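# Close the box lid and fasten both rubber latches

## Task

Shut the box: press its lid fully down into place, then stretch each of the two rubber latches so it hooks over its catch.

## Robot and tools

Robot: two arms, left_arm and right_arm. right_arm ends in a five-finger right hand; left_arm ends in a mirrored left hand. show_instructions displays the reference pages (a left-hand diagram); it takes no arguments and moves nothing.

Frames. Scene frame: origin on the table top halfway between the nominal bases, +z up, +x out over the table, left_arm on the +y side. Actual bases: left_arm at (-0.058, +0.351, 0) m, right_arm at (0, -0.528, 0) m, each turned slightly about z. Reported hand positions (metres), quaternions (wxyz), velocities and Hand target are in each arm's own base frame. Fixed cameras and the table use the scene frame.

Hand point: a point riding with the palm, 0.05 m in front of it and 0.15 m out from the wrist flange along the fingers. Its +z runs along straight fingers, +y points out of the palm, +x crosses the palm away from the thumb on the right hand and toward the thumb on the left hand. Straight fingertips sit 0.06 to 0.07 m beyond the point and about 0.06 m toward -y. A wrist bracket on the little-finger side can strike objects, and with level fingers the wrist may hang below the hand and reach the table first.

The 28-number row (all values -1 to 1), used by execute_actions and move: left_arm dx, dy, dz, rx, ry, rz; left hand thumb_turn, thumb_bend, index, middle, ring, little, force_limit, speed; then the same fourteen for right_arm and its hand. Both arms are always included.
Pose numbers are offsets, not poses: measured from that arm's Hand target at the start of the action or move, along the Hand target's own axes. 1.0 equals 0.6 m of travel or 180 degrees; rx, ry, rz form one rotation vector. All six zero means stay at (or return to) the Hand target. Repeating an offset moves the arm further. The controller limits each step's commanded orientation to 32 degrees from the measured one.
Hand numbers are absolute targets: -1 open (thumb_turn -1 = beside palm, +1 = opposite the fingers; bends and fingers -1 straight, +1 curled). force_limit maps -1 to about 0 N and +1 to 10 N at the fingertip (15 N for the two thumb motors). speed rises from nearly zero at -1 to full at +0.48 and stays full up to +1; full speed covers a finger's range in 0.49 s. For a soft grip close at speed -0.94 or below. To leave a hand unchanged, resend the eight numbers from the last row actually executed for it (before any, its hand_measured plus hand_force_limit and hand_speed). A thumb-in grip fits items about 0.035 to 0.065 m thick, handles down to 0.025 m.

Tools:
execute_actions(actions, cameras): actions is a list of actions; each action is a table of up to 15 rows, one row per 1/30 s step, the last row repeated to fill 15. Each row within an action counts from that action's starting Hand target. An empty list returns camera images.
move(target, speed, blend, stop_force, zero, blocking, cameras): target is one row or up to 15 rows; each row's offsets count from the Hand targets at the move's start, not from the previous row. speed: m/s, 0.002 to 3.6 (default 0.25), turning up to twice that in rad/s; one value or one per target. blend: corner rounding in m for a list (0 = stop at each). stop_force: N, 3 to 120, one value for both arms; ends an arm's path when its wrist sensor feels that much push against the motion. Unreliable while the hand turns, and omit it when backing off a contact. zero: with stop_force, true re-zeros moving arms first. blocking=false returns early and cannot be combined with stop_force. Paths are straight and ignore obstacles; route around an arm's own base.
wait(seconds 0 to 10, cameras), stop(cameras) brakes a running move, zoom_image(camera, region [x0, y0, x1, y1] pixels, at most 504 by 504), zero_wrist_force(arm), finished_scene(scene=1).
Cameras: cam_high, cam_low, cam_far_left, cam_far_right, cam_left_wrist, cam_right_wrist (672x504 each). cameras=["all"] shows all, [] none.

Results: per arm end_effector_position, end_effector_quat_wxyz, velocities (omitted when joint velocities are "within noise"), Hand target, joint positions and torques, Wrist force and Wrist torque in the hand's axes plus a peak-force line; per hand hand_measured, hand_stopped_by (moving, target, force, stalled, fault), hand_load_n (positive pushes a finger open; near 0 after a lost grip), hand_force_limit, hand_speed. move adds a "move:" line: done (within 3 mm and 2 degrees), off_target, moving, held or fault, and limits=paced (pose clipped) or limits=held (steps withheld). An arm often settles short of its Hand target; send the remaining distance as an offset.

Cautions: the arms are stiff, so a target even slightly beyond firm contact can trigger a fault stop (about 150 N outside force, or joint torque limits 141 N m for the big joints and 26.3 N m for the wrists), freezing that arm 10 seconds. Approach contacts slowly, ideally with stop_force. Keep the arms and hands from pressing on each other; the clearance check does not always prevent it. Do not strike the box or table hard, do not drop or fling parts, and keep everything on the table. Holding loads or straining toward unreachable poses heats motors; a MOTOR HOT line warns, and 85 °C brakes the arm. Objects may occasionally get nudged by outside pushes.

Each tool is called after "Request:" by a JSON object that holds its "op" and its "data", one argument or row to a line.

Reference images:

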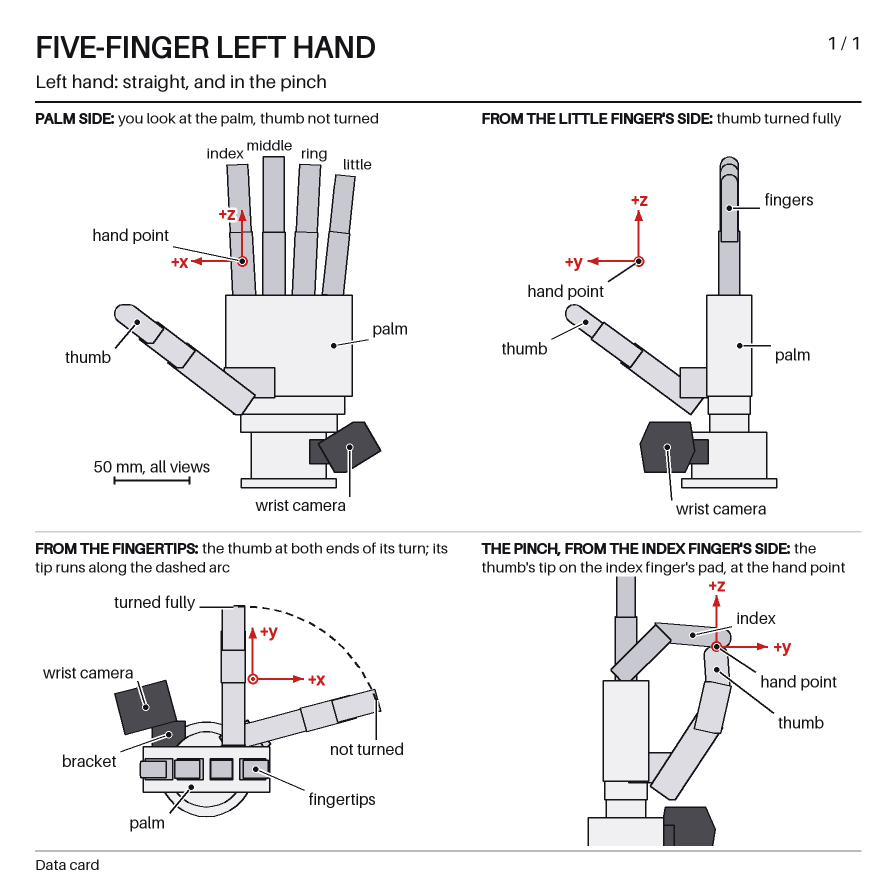

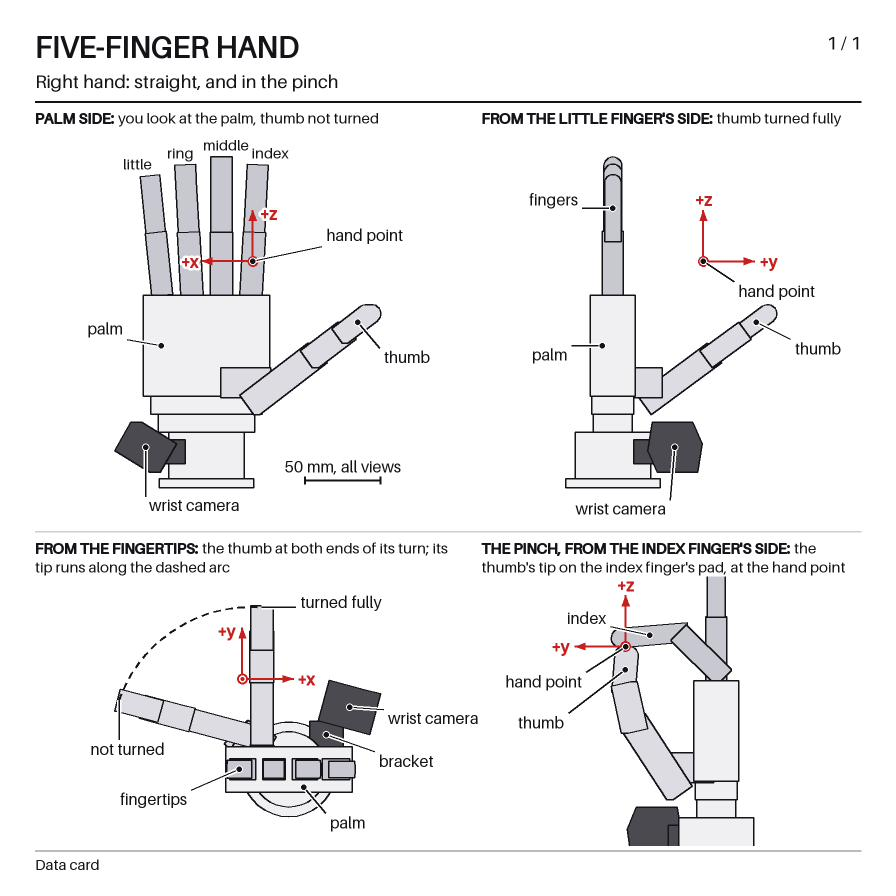

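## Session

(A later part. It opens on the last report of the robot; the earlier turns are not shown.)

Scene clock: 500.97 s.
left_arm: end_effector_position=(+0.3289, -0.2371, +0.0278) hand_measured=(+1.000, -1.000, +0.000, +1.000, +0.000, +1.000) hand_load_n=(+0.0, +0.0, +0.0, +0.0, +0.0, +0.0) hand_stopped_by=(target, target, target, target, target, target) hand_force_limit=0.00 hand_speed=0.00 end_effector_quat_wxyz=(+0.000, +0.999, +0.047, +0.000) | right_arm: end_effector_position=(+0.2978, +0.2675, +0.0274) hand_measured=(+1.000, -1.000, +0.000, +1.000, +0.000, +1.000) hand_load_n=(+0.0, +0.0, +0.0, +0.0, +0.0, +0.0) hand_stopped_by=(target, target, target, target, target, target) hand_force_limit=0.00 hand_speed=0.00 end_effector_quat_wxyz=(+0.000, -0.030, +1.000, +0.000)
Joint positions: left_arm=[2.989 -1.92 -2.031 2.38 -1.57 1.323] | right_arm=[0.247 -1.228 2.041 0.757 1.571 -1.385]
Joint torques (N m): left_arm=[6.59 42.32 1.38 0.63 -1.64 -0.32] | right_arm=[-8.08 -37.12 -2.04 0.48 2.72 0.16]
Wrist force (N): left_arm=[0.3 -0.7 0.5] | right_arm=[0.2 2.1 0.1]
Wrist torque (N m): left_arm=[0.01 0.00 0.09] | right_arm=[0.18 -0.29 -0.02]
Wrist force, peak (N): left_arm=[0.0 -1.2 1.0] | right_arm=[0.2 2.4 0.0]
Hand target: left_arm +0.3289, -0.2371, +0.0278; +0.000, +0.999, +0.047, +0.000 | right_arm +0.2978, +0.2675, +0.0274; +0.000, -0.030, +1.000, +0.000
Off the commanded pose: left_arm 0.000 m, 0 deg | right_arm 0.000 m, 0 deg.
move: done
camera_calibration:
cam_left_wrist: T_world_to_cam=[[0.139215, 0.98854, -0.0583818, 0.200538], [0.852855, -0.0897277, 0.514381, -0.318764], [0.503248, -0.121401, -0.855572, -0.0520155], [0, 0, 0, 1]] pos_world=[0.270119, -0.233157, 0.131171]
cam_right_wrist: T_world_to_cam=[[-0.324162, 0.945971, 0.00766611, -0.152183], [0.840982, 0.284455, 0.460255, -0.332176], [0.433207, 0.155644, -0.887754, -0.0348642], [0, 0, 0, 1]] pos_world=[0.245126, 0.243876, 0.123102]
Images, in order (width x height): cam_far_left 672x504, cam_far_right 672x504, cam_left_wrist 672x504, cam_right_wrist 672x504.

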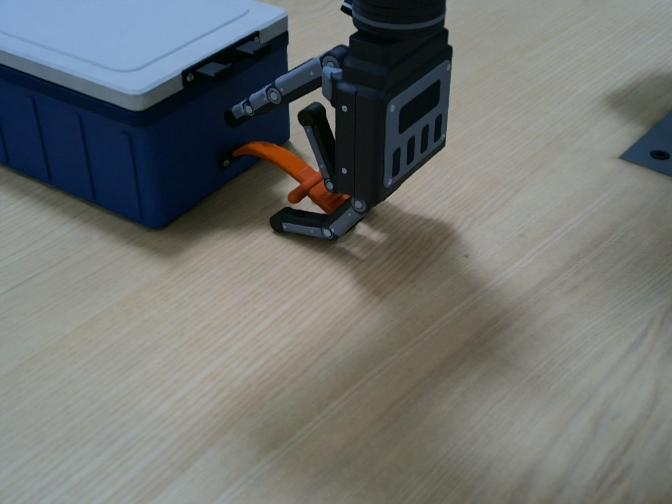

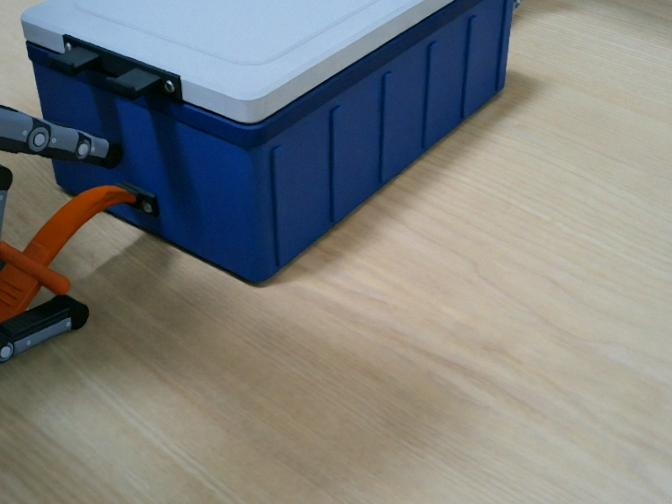

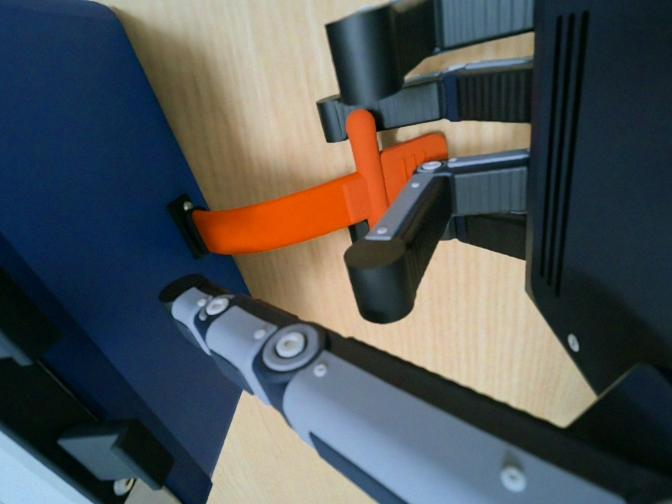

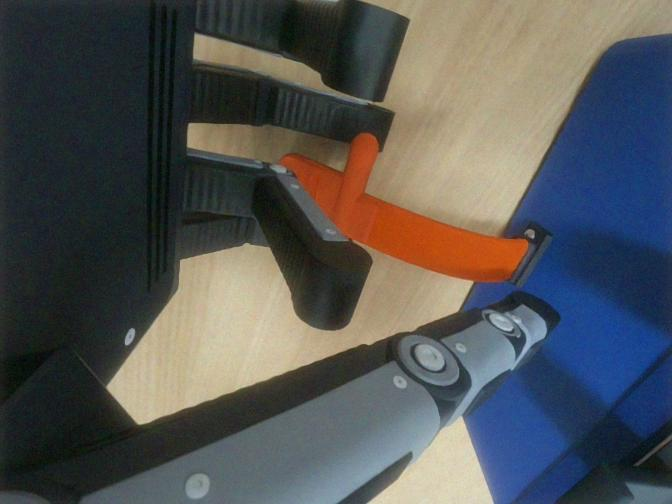

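Request:
{"op": "move", "data": {
  "target": [
    [0,-0.0067,0,0,0,0,1,-1,0,1,0,1,0,0,0,-0.0067,0,0,0,0,1,-1,0,1,0,1,0,0],
    [0,-0.0067,-0.0117,0,0,0,1,-1,0,1,0,1,0,0,0,-0.0067,-0.0117,0,0,0,1,-1,0,1,0,1,0,0],
    [0,-0.0012,-0.0382,-0.0556,0,0,1,-1,0,1,0,1,0,0,0,-0.0012,-0.0382,-0.0556,0,0,1,-1,0,1,0,1,0,0],
    [0,0.0128,-0.0713,-0.1111,0,0,1,-1,0,1,0,1,0,0,0,0.0128,-0.0713,-0.1111,0,0,1,-1,0,1,0,1,0,0]
  ],
  "speed": 0.05,
  "blend": [0,0.002,0.005,0],
  "cameras": ["cam_far_left","cam_left_wrist","cam_right_wrist","cam_far_right"]
}}

Request:
{"op": "zoom_image", "data": {
  "camera": "cam_far_left",
  "region": [180, 0, 480, 225]
}}

Scene clock: 554.23 s.
left_arm: end_effector_position=(+0.3296, -0.2447, +0.0706) hand_measured=(+1.000, -1.000, +0.000, +1.000, +0.000, +1.000) hand_load_n=(+0.0, +0.0, +0.0, +0.0, +0.0, +0.0) hand_stopped_by=(target, target, target, target, target, target) hand_force_limit=0.00 hand_speed=0.00 end_effector_quat_wxyz=(+0.174, +0.984, +0.047, +0.008) | right_arm: end_effector_position=(+0.2973, +0.2752, +0.0702) hand_measured=(+1.000, -1.000, +0.000, +1.000, +0.000, +1.000) hand_load_n=(+0.0, +0.0, +0.0, +0.0, +0.0, +0.0) hand_stopped_by=(target, target, target, target, target, target) hand_force_limit=0.00 hand_speed=0.00 end_effector_quat_wxyz=(-0.005, -0.030, +0.984, +0.174)
Joint positions: left_arm=[3.24 -1.828 -2.141 2.397 -1.221 1.574] | right_arm=[-0.007 -1.308 2.142 0.761 1.223 -1.643]
Joint torques (N m): left_arm=[-8.17 31.64 17.34 -5.02 -1.22 -0.92] | right_arm=[6.93 -28.33 -16.55 3.88 2.19 1.14]
Wrist force (N): left_arm=[0.2 -1.0 0.7] | right_arm=[0.2 1.8 0.5]
Wrist torque (N m): left_arm=[0.03 0.03 0.09] | right_arm=[0.14 -0.34 -0.03]
Wrist force, peak (N): left_arm=[0.2 -0.7 1.4] | right_arm=[0.6 2.2 0.1]
Hand target: left_arm +0.3296, -0.2447, +0.0706; +0.174, +0.984, +0.047, +0.008 | right_arm +0.2974, +0.2751, +0.0702; -0.005, -0.030, +0.984, +0.173
Off the commanded pose: left_arm 0.000 m, 0 deg | right_arm 0.000 m, 0 deg.
move: done
camera_calibration:
cam_left_wrist: T_world_to_cam=[[0.146525, 0.910315, -0.387113, 0.212068], [0.835269, 0.0958, 0.541432, -0.292759], [0.529959, -0.402677, -0.746321, -0.101964], [0, 0, 0, 1]] pos_world=[0.267496, -0.206061, 0.164506]
cam_right_wrist: T_world_to_cam=[[-0.320455, 0.88523, 0.33716, -0.167451], [0.851444, 0.113184, 0.512087, -0.313294], [0.415153, 0.451174, -0.789993, -0.0806437], [0, 0, 0, 1]] pos_world=[0.246571, 0.220077, 0.153184]
Images, in order (width x height): cam_far_left 672x504, cam_far_right 672x504, cam_left_wrist 672x504, cam_right_wrist 672x504.

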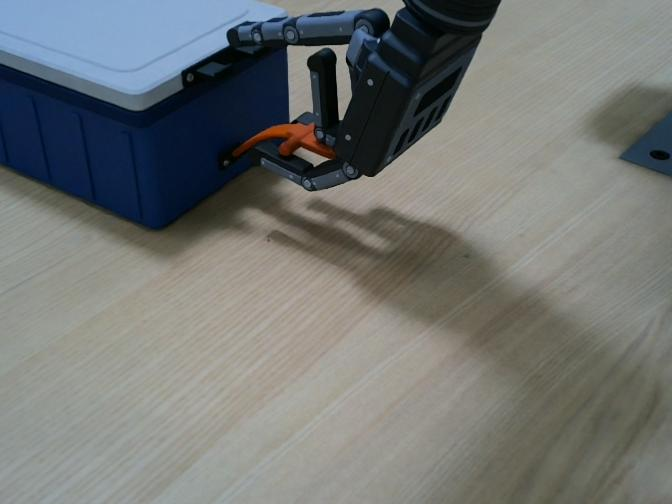

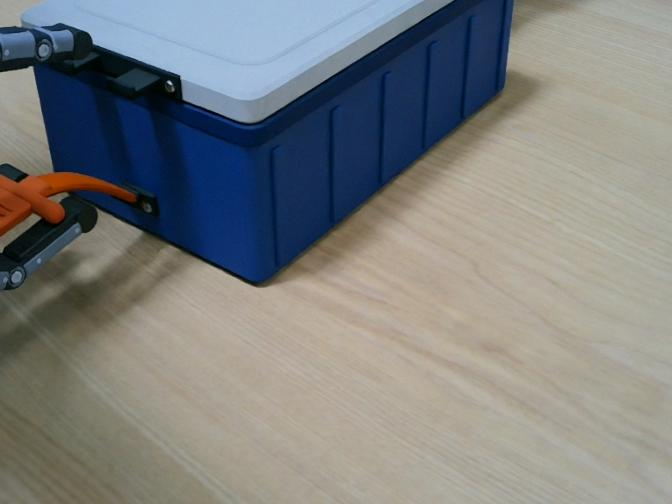

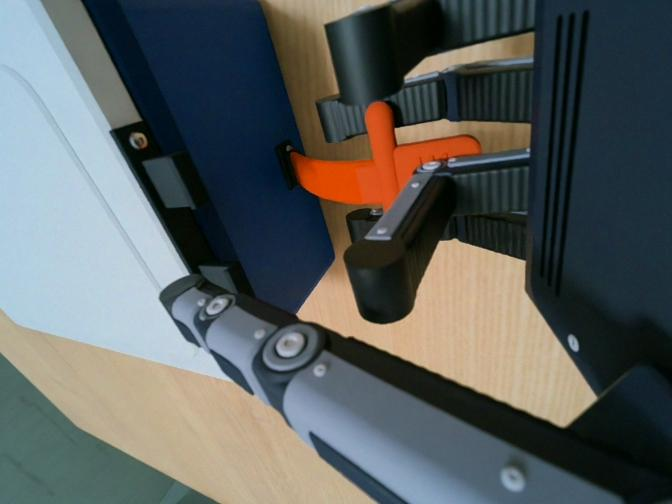

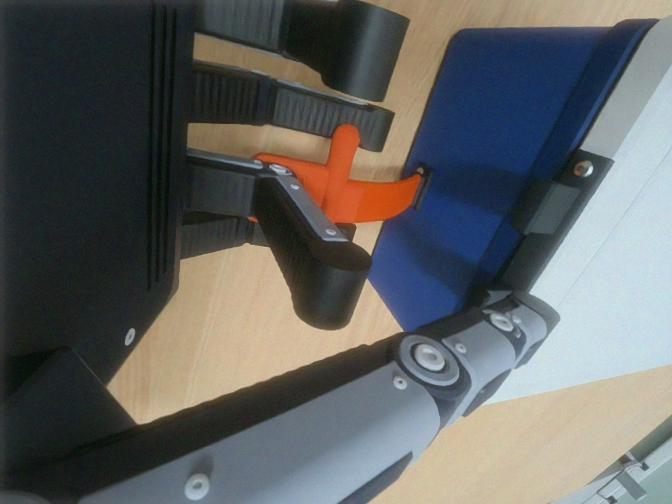

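Scaled by 1.680 from the camera's 672x504 image, which has a finer 960x720 frame.

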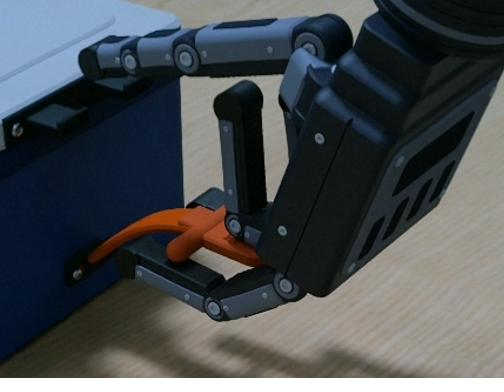

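Request:
{"op": "move", "data": {
  "target": [0,-0.0133,0,0,0,0,1,-1,0,1,0,1,0,0,0,-0.005,0,0,0,0,1,-1,0,1,0,1,0,0],
  "speed": 0.02,
  "cameras": ["cam_far_left","cam_left_wrist","cam_right_wrist","cam_far_right"]
}}

Request:
{"op": "zoom_image", "data": {
  "camera": "cam_far_left",
  "region": [180, 0, 480, 225]
}}

Scene clock: 587.13 s.
left_arm: end_effector_position=(+0.3289, -0.2372, +0.0678) hand_measured=(+1.000, -1.000, +0.000, +1.000, +0.000, +1.000) hand_load_n=(+0.0, +0.0, +1.0, +0.0, +1.0, +0.0) hand_stopped_by=(target, target, target, target, target, target) hand_force_limit=0.00 hand_speed=0.00 end_effector_quat_wxyz=(+0.174, +0.984, +0.047, +0.008) | right_arm: end_effector_position=(+0.2975, +0.2723, +0.0691) hand_measured=(+1.000, -1.000, +0.000, +1.000, +0.000, +1.000) hand_load_n=(+0.0, +0.0, +0.5, +0.0, +0.5, +0.0) hand_stopped_by=(target, target, target, target, target, target) hand_force_limit=0.00 hand_speed=0.00 end_effector_quat_wxyz=(-0.005, -0.030, +0.984, +0.173)
Joint positions: left_arm=[3.267 -1.829 -2.154 2.401 -1.221 1.604] | right_arm=[-0.017 -1.307 2.146 0.759 1.223 -1.654]
Joint torques (N m): left_arm=[-8.31 16.4 17.47 -0.76 -1.73 -1.02] | right_arm=[4.99 -17.97 -7.95 0.78 2.22 1.12]
Wrist force (N): left_arm=[0.1 3.7 3.4] | right_arm=[0.0 2.8 0.7]
Wrist torque (N m): left_arm=[0.12 0.13 -0.03] | right_arm=[0.19 -0.34 0.00]
Wrist force, peak (N): left_arm=[-0.3 3.3 4.6] | right_arm=[0.2 2.9 1.1]
Hand target: left_arm +0.3289, -0.2372, +0.0679; +0.174, +0.984, +0.047, +0.008 | right_arm +0.2975, +0.2723, +0.0691; -0.005, -0.030, +0.984, +0.173
Off the commanded pose: left_arm 0.000 m, 0 deg | right_arm 0.000 m, 0 deg.
move: done
camera_calibration:
cam_left_wrist: T_world_to_cam=[[0.146532, 0.910376, -0.386967, 0.204246], [0.835278, 0.0956997, 0.541435, -0.2914], [0.529942, -0.402562, -0.746394, -0.100624], [0, 0, 0, 1]] pos_world=[0.266796, -0.198562, 0.161706]
cam_right_wrist: T_world_to_cam=[[-0.320585, 0.88531, 0.336826, -0.164471], [0.851353, 0.113421, 0.512186, -0.312629], [0.41524, 0.450957, -0.790072, -0.0802939], [0, 0, 0, 1]] pos_world=[0.246772, 0.217276, 0.152084]
Images, in order (width x height): cam_far_left 672x504, cam_far_right 672x504, cam_left_wrist 672x504, cam_right_wrist 672x504.

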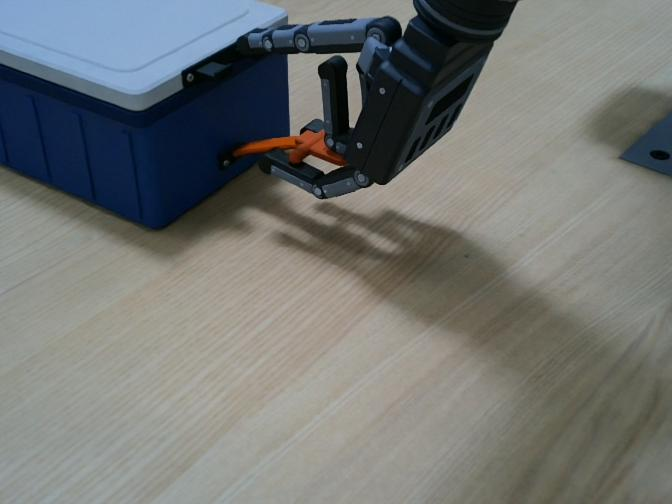

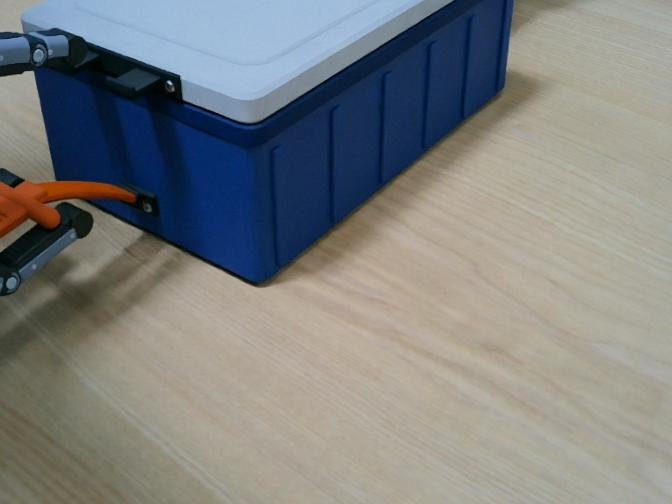

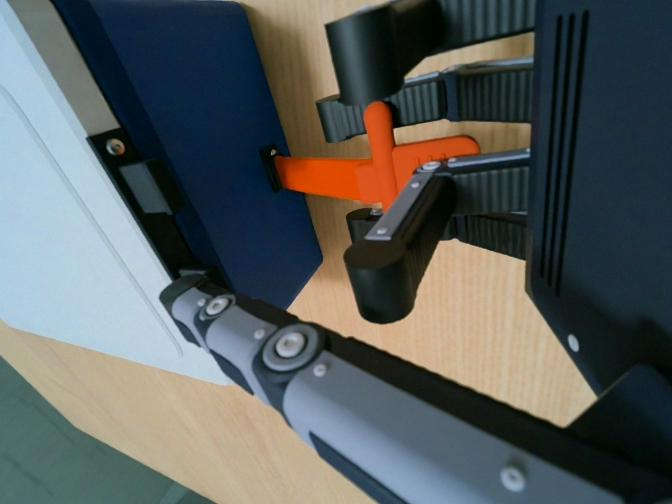

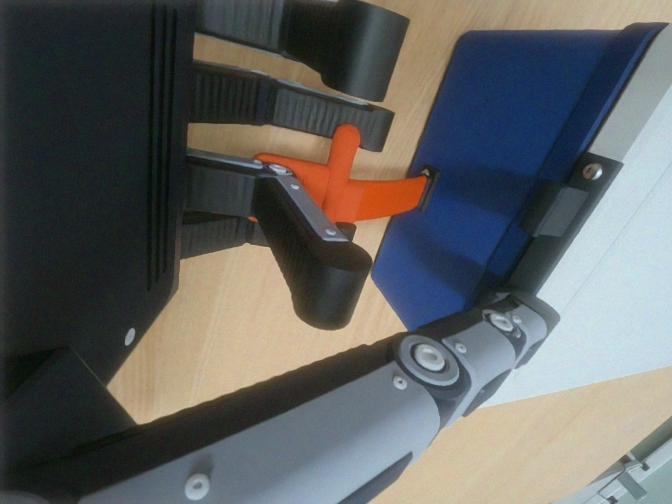

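Scaled by 1.680 from the camera's 672x504 image, which has a finer 960x720 frame.

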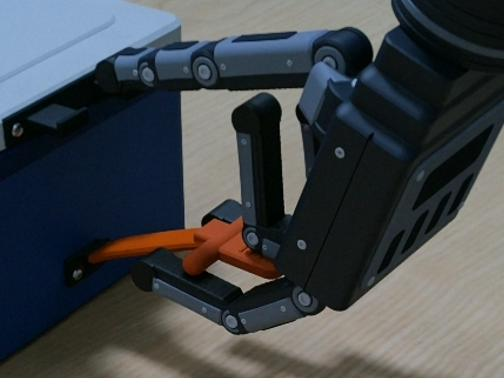

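Request:
{"op": "move", "data": {
  "target": [
    [0,-0.0102,0.0268,0.0278,0,0,1,-1,0,1,0,1,0,0,0,-0.0185,0.0268,0.0278,0,0,1,-1,0,1,0,1,0,0],
    [0,-0.0207,0.0458,0.0556,0,0,1,-1,0,1,0,1,0,0,0,-0.029,0.0458,0.0556,0,0,1,-1,0,1,0,1,0,0],
    [0,-0.0252,0.0568,0.0556,0,0,1,-1,0,1,0,1,0,0,0,-0.0335,0.0568,0.0556,0,0,1,-1,0,1,0,1,0,0],
    [0,-0.0427,0.0542,0.0556,0,0,1,-1,0,1,0,1,0,0,0,-0.051,0.0542,0.0556,0,0,1,-1,0,1,0,1,0,0]
  ],
  "speed": 0.04,
  "blend": [0.003,0.003,0.001,0],
  "cameras": ["cam_far_left","cam_left_wrist","cam_right_wrist","cam_far_right"]
}}

Request:
{"op": "zoom_image", "data": {
  "camera": "cam_far_left",
  "region": [200, 50, 500, 275]
}}

Scene clock: 666.87 s.
left_arm: end_effector_position=(+0.3276, -0.2244, +0.0285) hand_measured=(+1.000, -1.000, +0.000, +1.000, +0.000, +1.000) hand_load_n=(-0.5, +0.0, +0.0, +0.0, +0.0, +0.0) hand_stopped_by=(target, target, target, target, target, target) hand_force_limit=0.00 hand_speed=0.00 end_effector_quat_wxyz=(+0.087, +0.995, +0.047, +0.004) | right_arm: end_effector_position=(+0.2985, +0.2547, +0.0281) hand_measured=(+1.000, -1.000, +0.000, +1.000, +0.000, +1.000) hand_load_n=(+0.0, +0.0, +0.0, +0.0, +0.0, +0.0) hand_stopped_by=(target, target, target, target, target, target) hand_force_limit=0.00 hand_speed=0.00 end_effector_quat_wxyz=(-0.003, -0.030, +0.996, +0.087)
Joint positions: left_arm=[3.171 -1.886 -2.131 2.457 -1.396 1.505] | right_arm=[0.061 -1.254 2.134 0.691 1.397 -1.57]
Joint torques (N m): left_arm=[-8.59 33.6 24.79 -2.9 1.47 -1.36] | right_arm=[6.56 -29.91 -22.7 3.66 -2.65 1.49]
Wrist force (N): left_arm=[0.1 -0.6 0.8] | right_arm=[0.3 2.2 0.3]
Wrist torque (N m): left_arm=[0.02 0.06 0.10] | right_arm=[0.15 -0.29 -0.10]
Wrist force, peak (N): left_arm=[-0.2 3.4 4.7] | right_arm=[0.1 3.1 0.9]
Hand target: left_arm +0.3277, -0.2244, +0.0285; +0.087, +0.995, +0.047, +0.004 | right_arm +0.2986, +0.2547, +0.0281; -0.003, -0.030, +0.996, +0.087
Off the commanded pose: left_arm 0.000 m, 0 deg | right_arm 0.000 m, 0 deg.
move: done
camera_calibration:
cam_left_wrist: T_world_to_cam=[[0.141421, 0.963815, -0.225965, 0.186705], [0.844181, 0.00181009, 0.536054, -0.294127], [0.517066, -0.266565, -0.813379, -0.0875506], [0, 0, 0, 1]] pos_world=[0.267162, -0.202755, 0.128645]
cam_right_wrist: T_world_to_cam=[[-0.32316, 0.930063, 0.174786, -0.140826], [0.846048, 0.20119, 0.493686, -0.310773], [0.423994, 0.307417, -0.851894, -0.0695331], [0, 0, 0, 1]] pos_world=[0.246901, 0.214877, 0.118804]
Images, in order (width x height): cam_far_left 672x504, cam_far_right 672x504, cam_left_wrist 672x504, cam_right_wrist 672x504.

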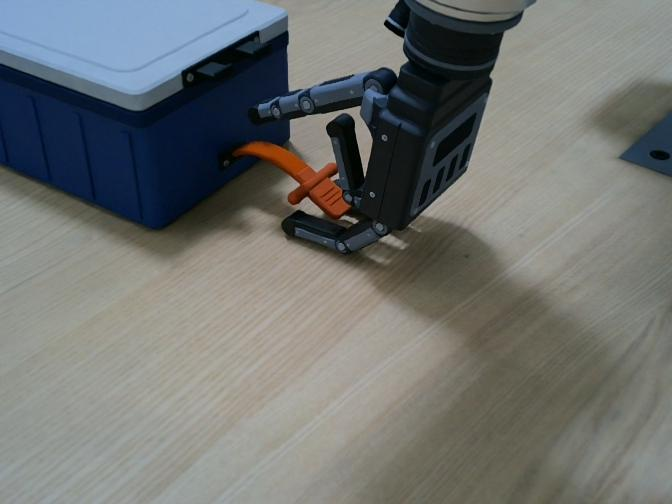

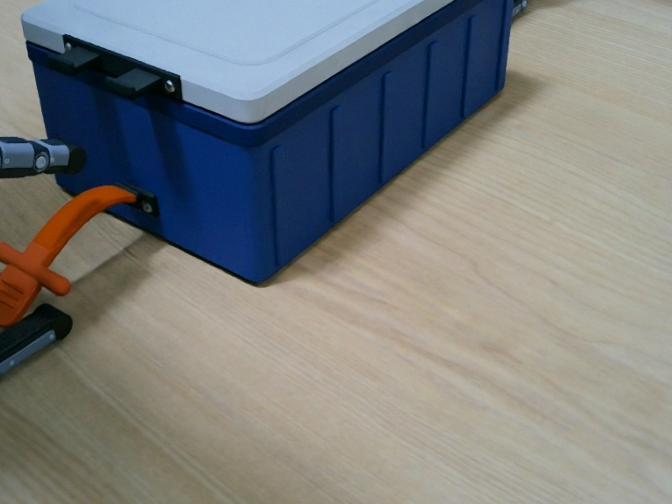

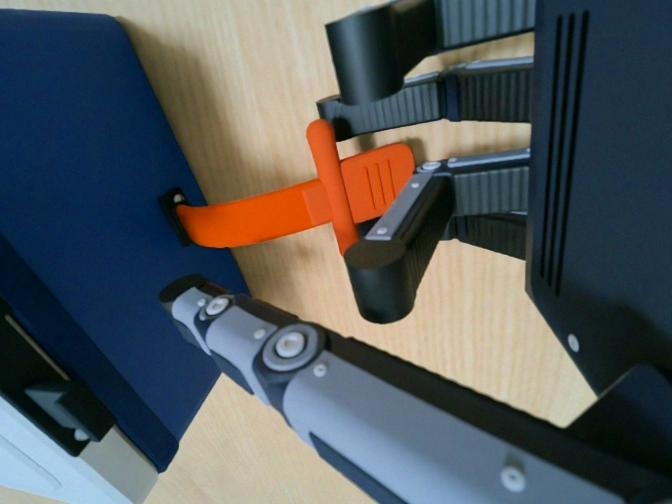

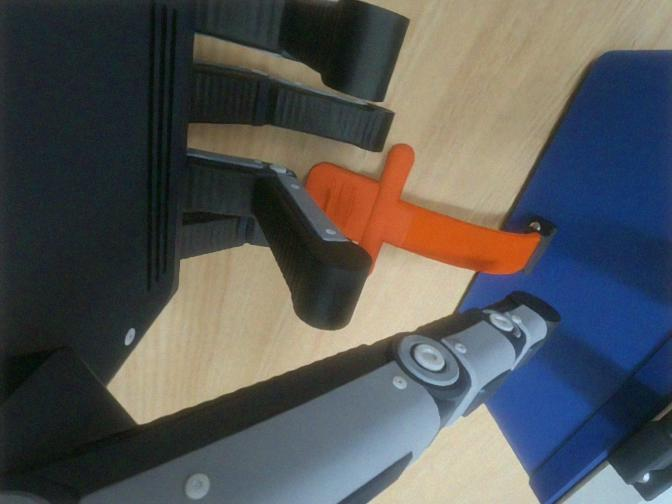

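Scaled by 1.680 from the camera's 672x504 image, which has a finer 960x720 frame.

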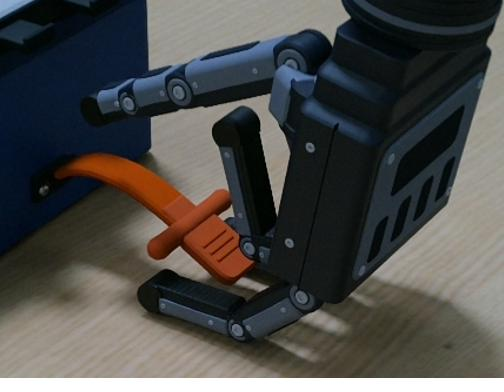

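Request:
{"op": "move", "data": {
  "target": [
    [0,-0.0082,-0.0015,0,0,0,1,-1,0,1,0,1,0,0,0,0,0,0,0,0,1,-1,0,1,0,1,0,0],
    [0,-0.0047,-0.0212,0,0,0,1,-1,0,1,0,1,0,0,0,0.0035,-0.0197,0,0,0,1,-1,0,1,0,1,0,0],
    [0,0.0017,-0.0453,-0.0556,0,0,1,-1,0,1,0,1,0,0,0,0.0098,-0.0438,-0.0556,0,0,1,-1,0,1,0,1,0,0]
  ],
  "speed": 0.03,
  "blend": [0,0.002,0],
  "cameras": ["cam_far_left","cam_left_wrist","cam_right_wrist","cam_far_right"]
}}

Request:
{"op": "zoom_image", "data": {
  "camera": "cam_far_left",
  "region": [200, 50, 500, 275]
}}

Scene clock: 683.33 s.
left_arm: end_effector_position=(+0.3273, -0.2207, +0.0555) hand_measured=(+1.000, -1.000, +0.000, +1.000, +0.000, +1.000) hand_load_n=(+0.0, +0.0, +0.5, +0.0, +0.0, +0.0) hand_stopped_by=(target, target, target, target, target, target) hand_force_limit=0.00 hand_speed=0.00 end_effector_quat_wxyz=(+0.174, +0.984, +0.047, +0.008) | right_arm: end_effector_position=(+0.2985, +0.2560, +0.0550) hand_measured=(+1.000, -1.000, +0.000, +1.000, +0.000, +1.000) hand_load_n=(+0.0, +0.0, +0.0, +0.0, +0.0, +0.0) hand_stopped_by=(target, target, target, target, target, target) hand_force_limit=0.00 hand_speed=0.00 end_effector_quat_wxyz=(-0.005, -0.030, +0.984, +0.174)
Joint positions: left_arm=[3.33 -1.847 -2.185 2.427 -1.222 1.67] | right_arm=[-0.078 -1.284 2.177 0.728 1.225 -1.718]
Joint torques (N m): left_arm=[-9.05 14.72 11.38 -4.72 -1.45 -1.31] | right_arm=[5.27 -19.44 -11.63 4.3 2.34 1.32]
Wrist force (N): left_arm=[0.1 -0.5 0.7] | right_arm=[0.1 1.9 -0.2]
Wrist torque (N m): left_arm=[0.07 0.05 0.07] | right_arm=[0.21 -0.31 -0.03]
Wrist force, peak (N): left_arm=[-0.2 -0.9 1.2] | right_arm=[0.2 2.2 0.4]
Hand target: left_arm +0.3274, -0.2207, +0.0555; +0.174, +0.984, +0.047, +0.008 | right_arm +0.2985, +0.2560, +0.0550; -0.005, -0.030, +0.984, +0.173
Off the commanded pose: left_arm 0.000 m, 0 deg | right_arm 0.000 m, 0 deg.
move: done
camera_calibration:
cam_left_wrist: T_world_to_cam=[[0.146525, 0.910315, -0.387113, 0.184712], [0.835269, 0.0958, 0.541432, -0.284962], [0.529959, -0.402677, -0.746321, -0.10235], [0, 0, 0, 1]] pos_world=[0.265196, -0.182061, 0.149406]
cam_right_wrist: T_world_to_cam=[[-0.320408, 0.885236, 0.33719, -0.144962], [0.851461, 0.113135, 0.512069, -0.30435], [0.415153, 0.451175, -0.789993, -0.0844875], [0, 0, 0, 1]] pos_world=[0.247771, 0.200877, 0.137983]
Images, in order (width x height): cam_far_left 672x504, cam_far_right 672x504, cam_left_wrist 672x504, cam_right_wrist 672x504.

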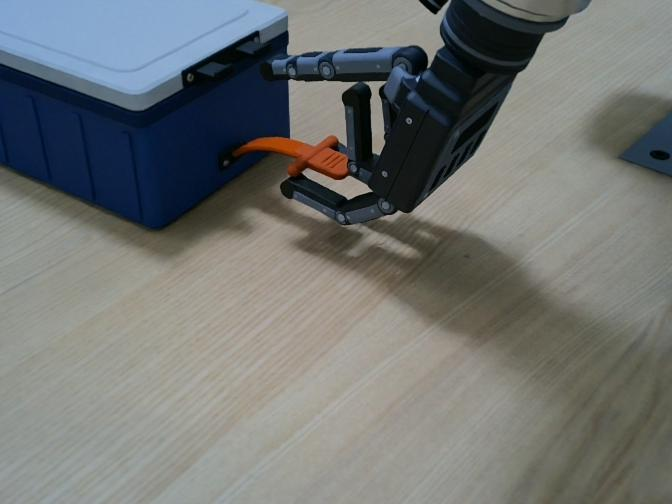

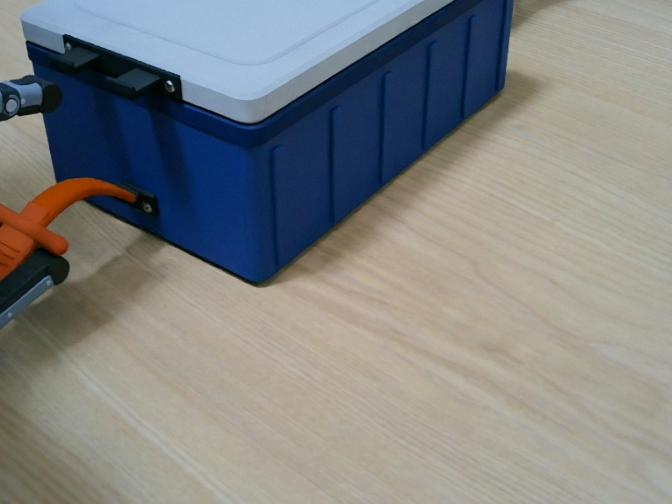

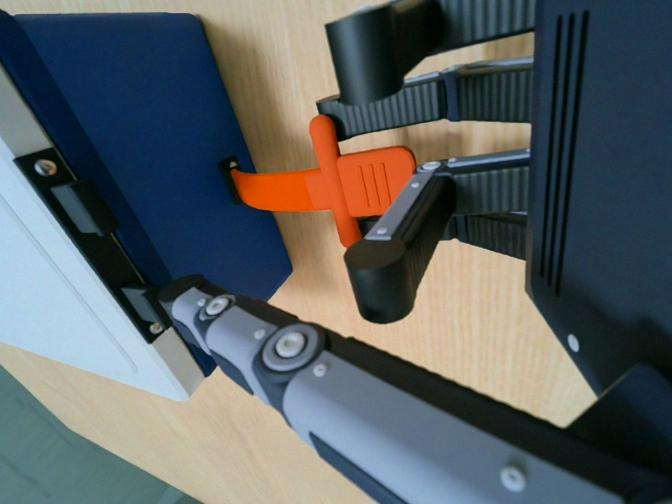

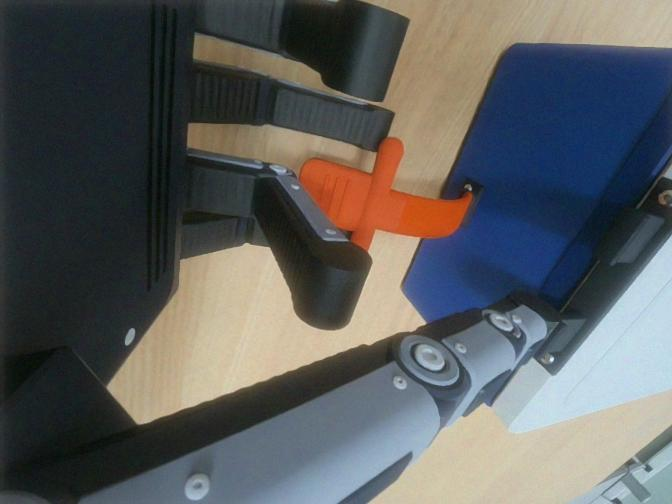

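Scaled by 1.680 from the camera's 672x504 image, which has a finer 960x720 frame.

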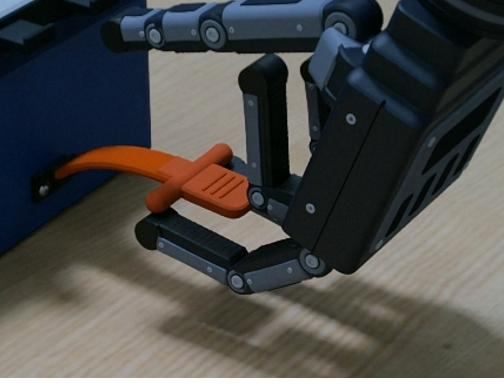

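Request:
{"op": "move", "data": {
  "target": [
    [0,0.019,-0.0232,0,0,0,1,-1,0,1,0,1,0,0,0,0.019,-0.0232,0,0,0,1,-1,0,1,0,1,0,0],
    [0,0.038,-0.0358,0,0,0,1,-1,0,1,0,1,0,0,0,0.038,-0.0358,0,0,0,1,-1,0,1,0,1,0,0]
  ],
  "speed": 0.03,
  "blend": [0.002,0],
  "cameras": ["cam_far_left","cam_left_wrist","cam_right_wrist","cam_far_right"]
}}

Request:
{"op": "zoom_image", "data": {
  "camera": "cam_far_left",
  "region": [180, 20, 480, 245]
}}

Scene clock: 690.70 s.
left_arm: end_effector_position=(+0.3288, -0.2347, +0.0836) hand_measured=(+1.000, -1.000, +0.000, +1.000, +0.000, +1.000) hand_load_n=(+0.0, +0.0, +0.0, +0.0, +0.0, +0.0) hand_stopped_by=(target, target, target, target, target, target) hand_force_limit=0.00 hand_speed=0.00 end_effector_quat_wxyz=(+0.174, +0.984, +0.047, +0.008) | right_arm: end_effector_position=(+0.2977, +0.2701, +0.0831) hand_measured=(+1.000, -1.000, +0.000, +1.000, +0.000, +1.000) hand_load_n=(+0.0, -0.5, +0.0, +0.0, +0.0, +0.0) hand_stopped_by=(target, target, target, target, target, target) hand_force_limit=0.00 hand_speed=0.00 end_effector_quat_wxyz=(-0.005, -0.030, +0.984, +0.173) end_effector_velocity=(+0.001, -0.001, -0.001) end_effector_angular_velocity=(-0.001, -0.005, +0.001)
Joint positions: left_arm=[3.276 -1.795 -2.143 2.352 -1.221 1.613] | right_arm=[-0.025 -1.337 2.137 0.802 1.223 -1.662]
Joint velocities: left_arm=[within noise] | right_arm=[-0.002 0 0.001 -0.005 0.001 -0.004]
Joint torques (N m): left_arm=[6.13 12.66 1.72 0.74 0.74 1.73] | right_arm=[-7.89 -16.51 -3.29 0.78 -2.07 -1.65]
Wrist force (N): left_arm=[0.2 -0.8 0.7] | right_arm=[-0.1 2.3 0.5]
Wrist torque (N m): left_arm=[0.02 0.03 0.14] | right_arm=[0.19 -0.28 -0.12]
Wrist force, peak (N): left_arm=[0.1 -1.0 1.1] | right_arm=[-0.1 2.6 0.0]
Hand target: left_arm +0.3287, -0.2347, +0.0835; +0.174, +0.984, +0.047, +0.008 | right_arm +0.2977, +0.2700, +0.0830; -0.005, -0.030, +0.984, +0.173
Off the commanded pose: left_arm 0.000 m, 0 deg | right_arm 0.000 m, 0 deg.
move: done
camera_calibration:
cam_left_wrist: T_world_to_cam=[[0.146755, 0.91038, -0.386875, 0.208078], [0.835096, 0.0955965, 0.541735, -0.300104], [0.530168, -0.40258, -0.746225, -0.0877363], [0, 0, 0, 1]] pos_world=[0.266594, -0.196062, 0.177606]
cam_right_wrist: T_world_to_cam=[[-0.320566, 0.885312, 0.336839, -0.167094], [0.851303, 0.113339, 0.512286, -0.319696], [0.415356, 0.450974, -0.790001, -0.0683231], [0, 0, 0, 1]] pos_world=[0.246972, 0.214976, 0.166084]
Images, in order (width x height): cam_far_left 672x504, cam_far_right 672x504, cam_left_wrist 672x504, cam_right_wrist 672x504.

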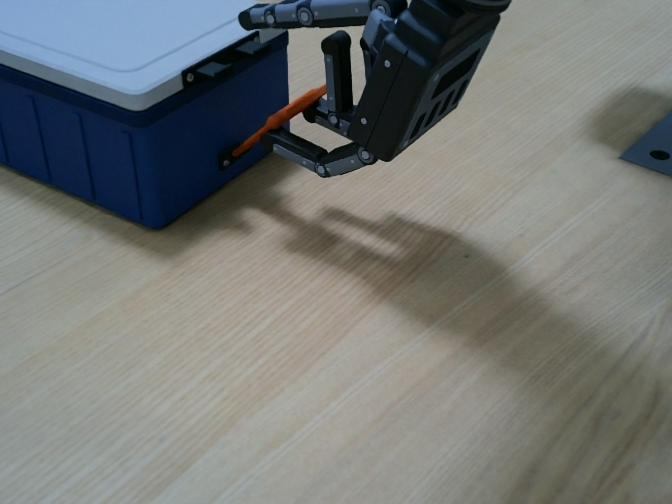

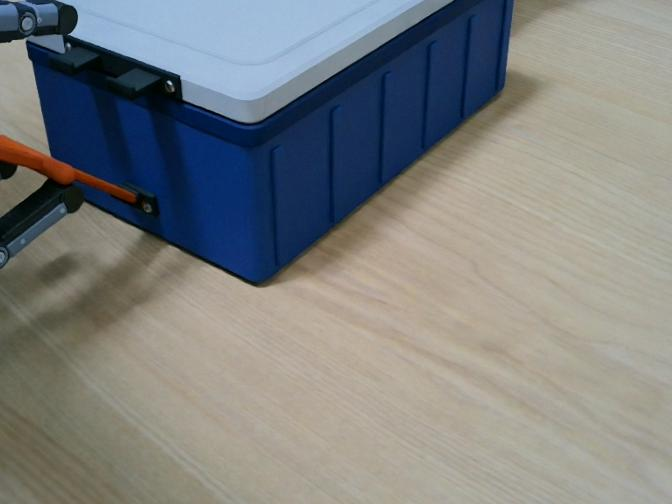

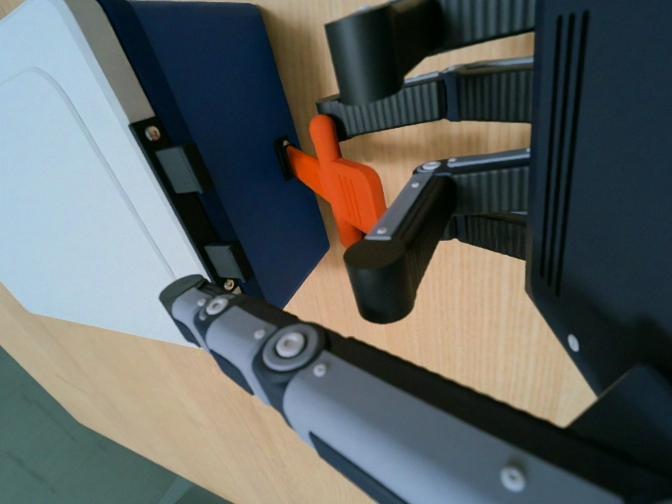

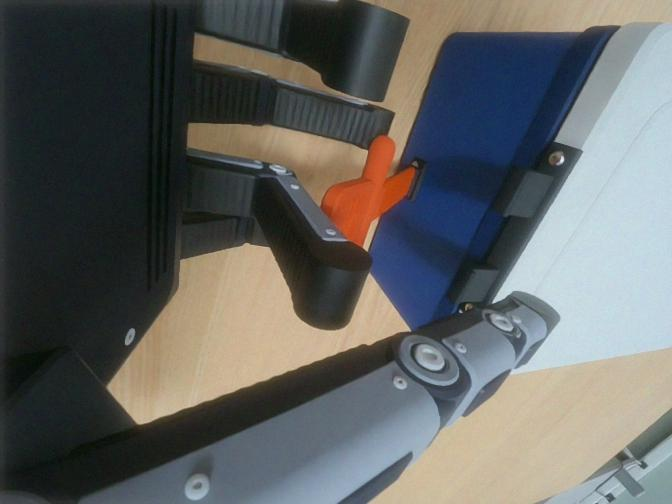

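Scaled by 1.680 from the camera's 672x504 image, which has a finer 960x720 frame.

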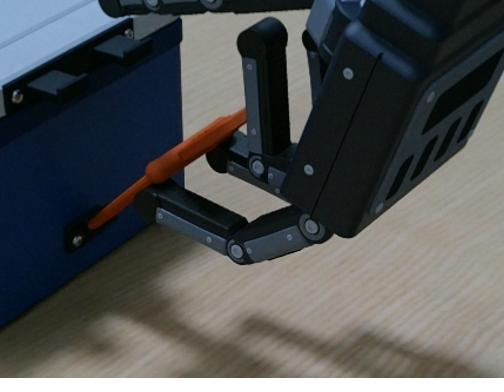

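Request:
{"op": "move", "data": {
  "target": [0,0,0,0,0,0,1,0.6,0,1,0,1,-0.2,-0.6,0,0,0,0,0,0,1,0.6,0,1,0,1,-0.2,-0.6],
  "cameras": ["cam_far_left","cam_left_wrist","cam_right_wrist","cam_far_right"]
}}

Request:
{"op": "zoom_image", "data": {
  "camera": "cam_far_left",
  "region": [180, 20, 480, 245]
}}

Scene clock: 700.87 s.
left_arm: end_effector_position=(+0.3287, -0.2347, +0.0835) hand_measured=(+1.000, -0.474, +0.000, +1.000, +0.000, +1.000) hand_load_n=(+2.0, +7.5, +0.0, -1.0, +0.0, +0.0) hand_stopped_by=(target, force, target, target, target, target) hand_force_limit=-0.20 hand_speed=-0.60 end_effector_quat_wxyz=(+0.174, +0.984, +0.047, +0.008) | right_arm: end_effector_position=(+0.2977, +0.2700, +0.0830) hand_measured=(+1.000, -0.474, +0.000, +1.000, +0.000, +1.000) hand_load_n=(+2.0, +6.0, +0.0, -1.0, +0.0, +0.0) hand_stopped_by=(target, force, target, target, target, target) hand_force_limit=-0.20 hand_speed=-0.60 end_effector_quat_wxyz=(-0.005, -0.030, +0.984, +0.173)
Joint positions: left_arm=[3.277 -1.795 -2.143 2.353 -1.221 1.614] | right_arm=[-0.025 -1.337 2.137 0.802 1.223 -1.662]
Joint torques (N m): left_arm=[6.31 12.87 2.08 0.49 -0.5 1.29] | right_arm=[-7.19 -16.05 -3.03 0.65 1.89 -1.48]
Wrist force (N): left_arm=[0.2 -0.9 0.9] | right_arm=[0.2 2.2 0.3]
Wrist torque (N m): left_arm=[0.01 0.03 0.14] | right_arm=[0.19 -0.31 -0.08]
Wrist force, peak (N): left_arm=[0.2 -1.2 0.8] | right_arm=[-0.2 2.5 0.3]
Hand target: left_arm +0.3287, -0.2347, +0.0835; +0.174, +0.984, +0.047, +0.008 | right_arm +0.2977, +0.2700, +0.0830; -0.005, -0.030, +0.984, +0.173
Off the commanded pose: left_arm 0.000 m, 0 deg | right_arm 0.000 m, 0 deg.
move: done
camera_calibration:
cam_left_wrist: T_world_to_cam=[[0.146578, 0.910382, -0.386937, 0.208059], [0.83527, 0.0956496, 0.541457, -0.299984], [0.529943, -0.402562, -0.746394, -0.087793], [0, 0, 0, 1]] pos_world=[0.266596, -0.196062, 0.177406]
cam_right_wrist: T_world_to_cam=[[-0.32051, 0.885319, 0.336873, -0.167113], [0.851381, 0.113343, 0.512157, -0.319557], [0.41524, 0.450958, -0.790071, -0.0683167], [0, 0, 0, 1]] pos_world=[0.246871, 0.214976, 0.165984]
Images, in order (width x height): cam_far_left 672x504, cam_far_right 672x504, cam_left_wrist 672x504, cam_right_wrist 672x504.

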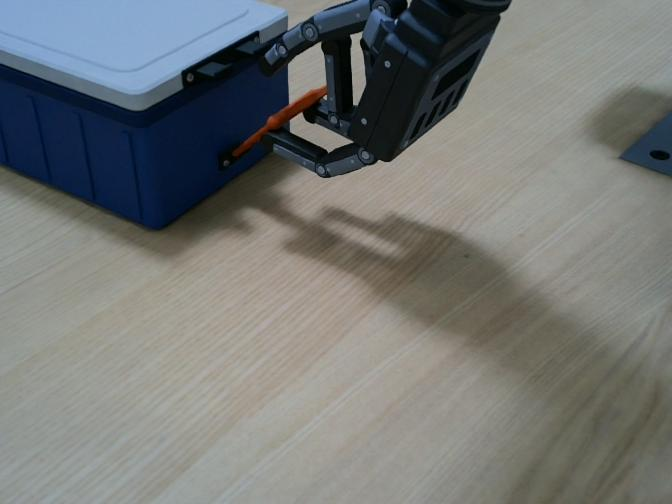

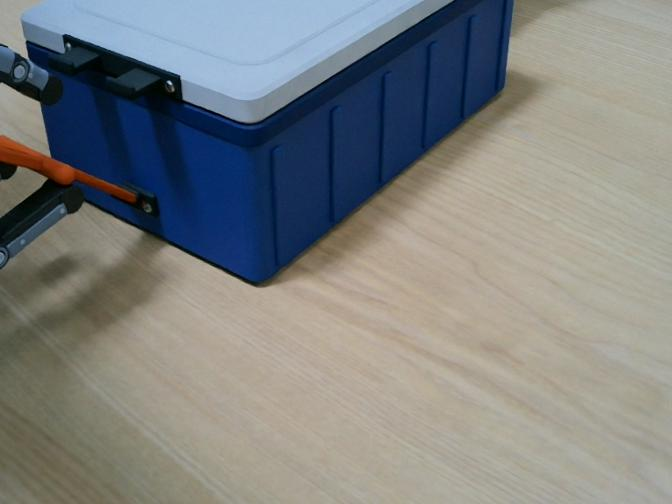

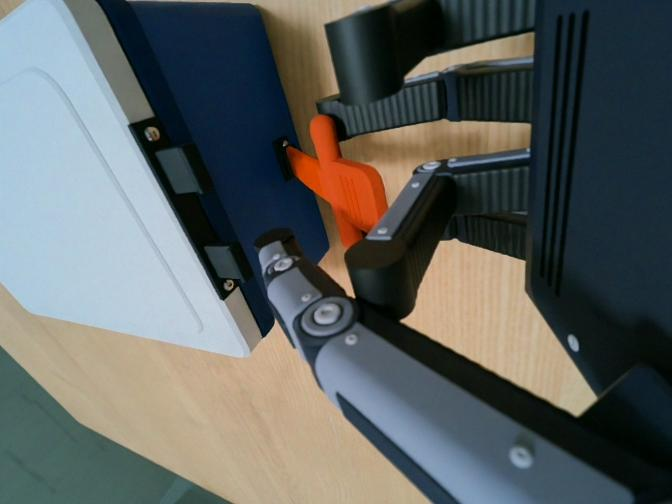

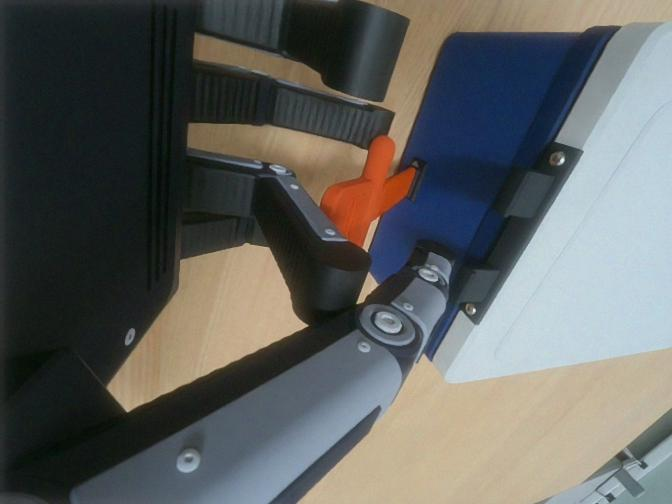

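Scaled by 1.680 from the camera's 672x504 image, which has a finer 960x720 frame.

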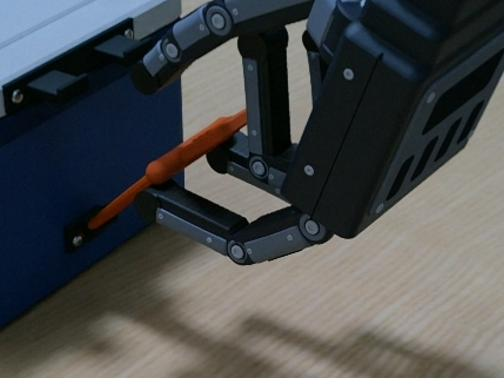

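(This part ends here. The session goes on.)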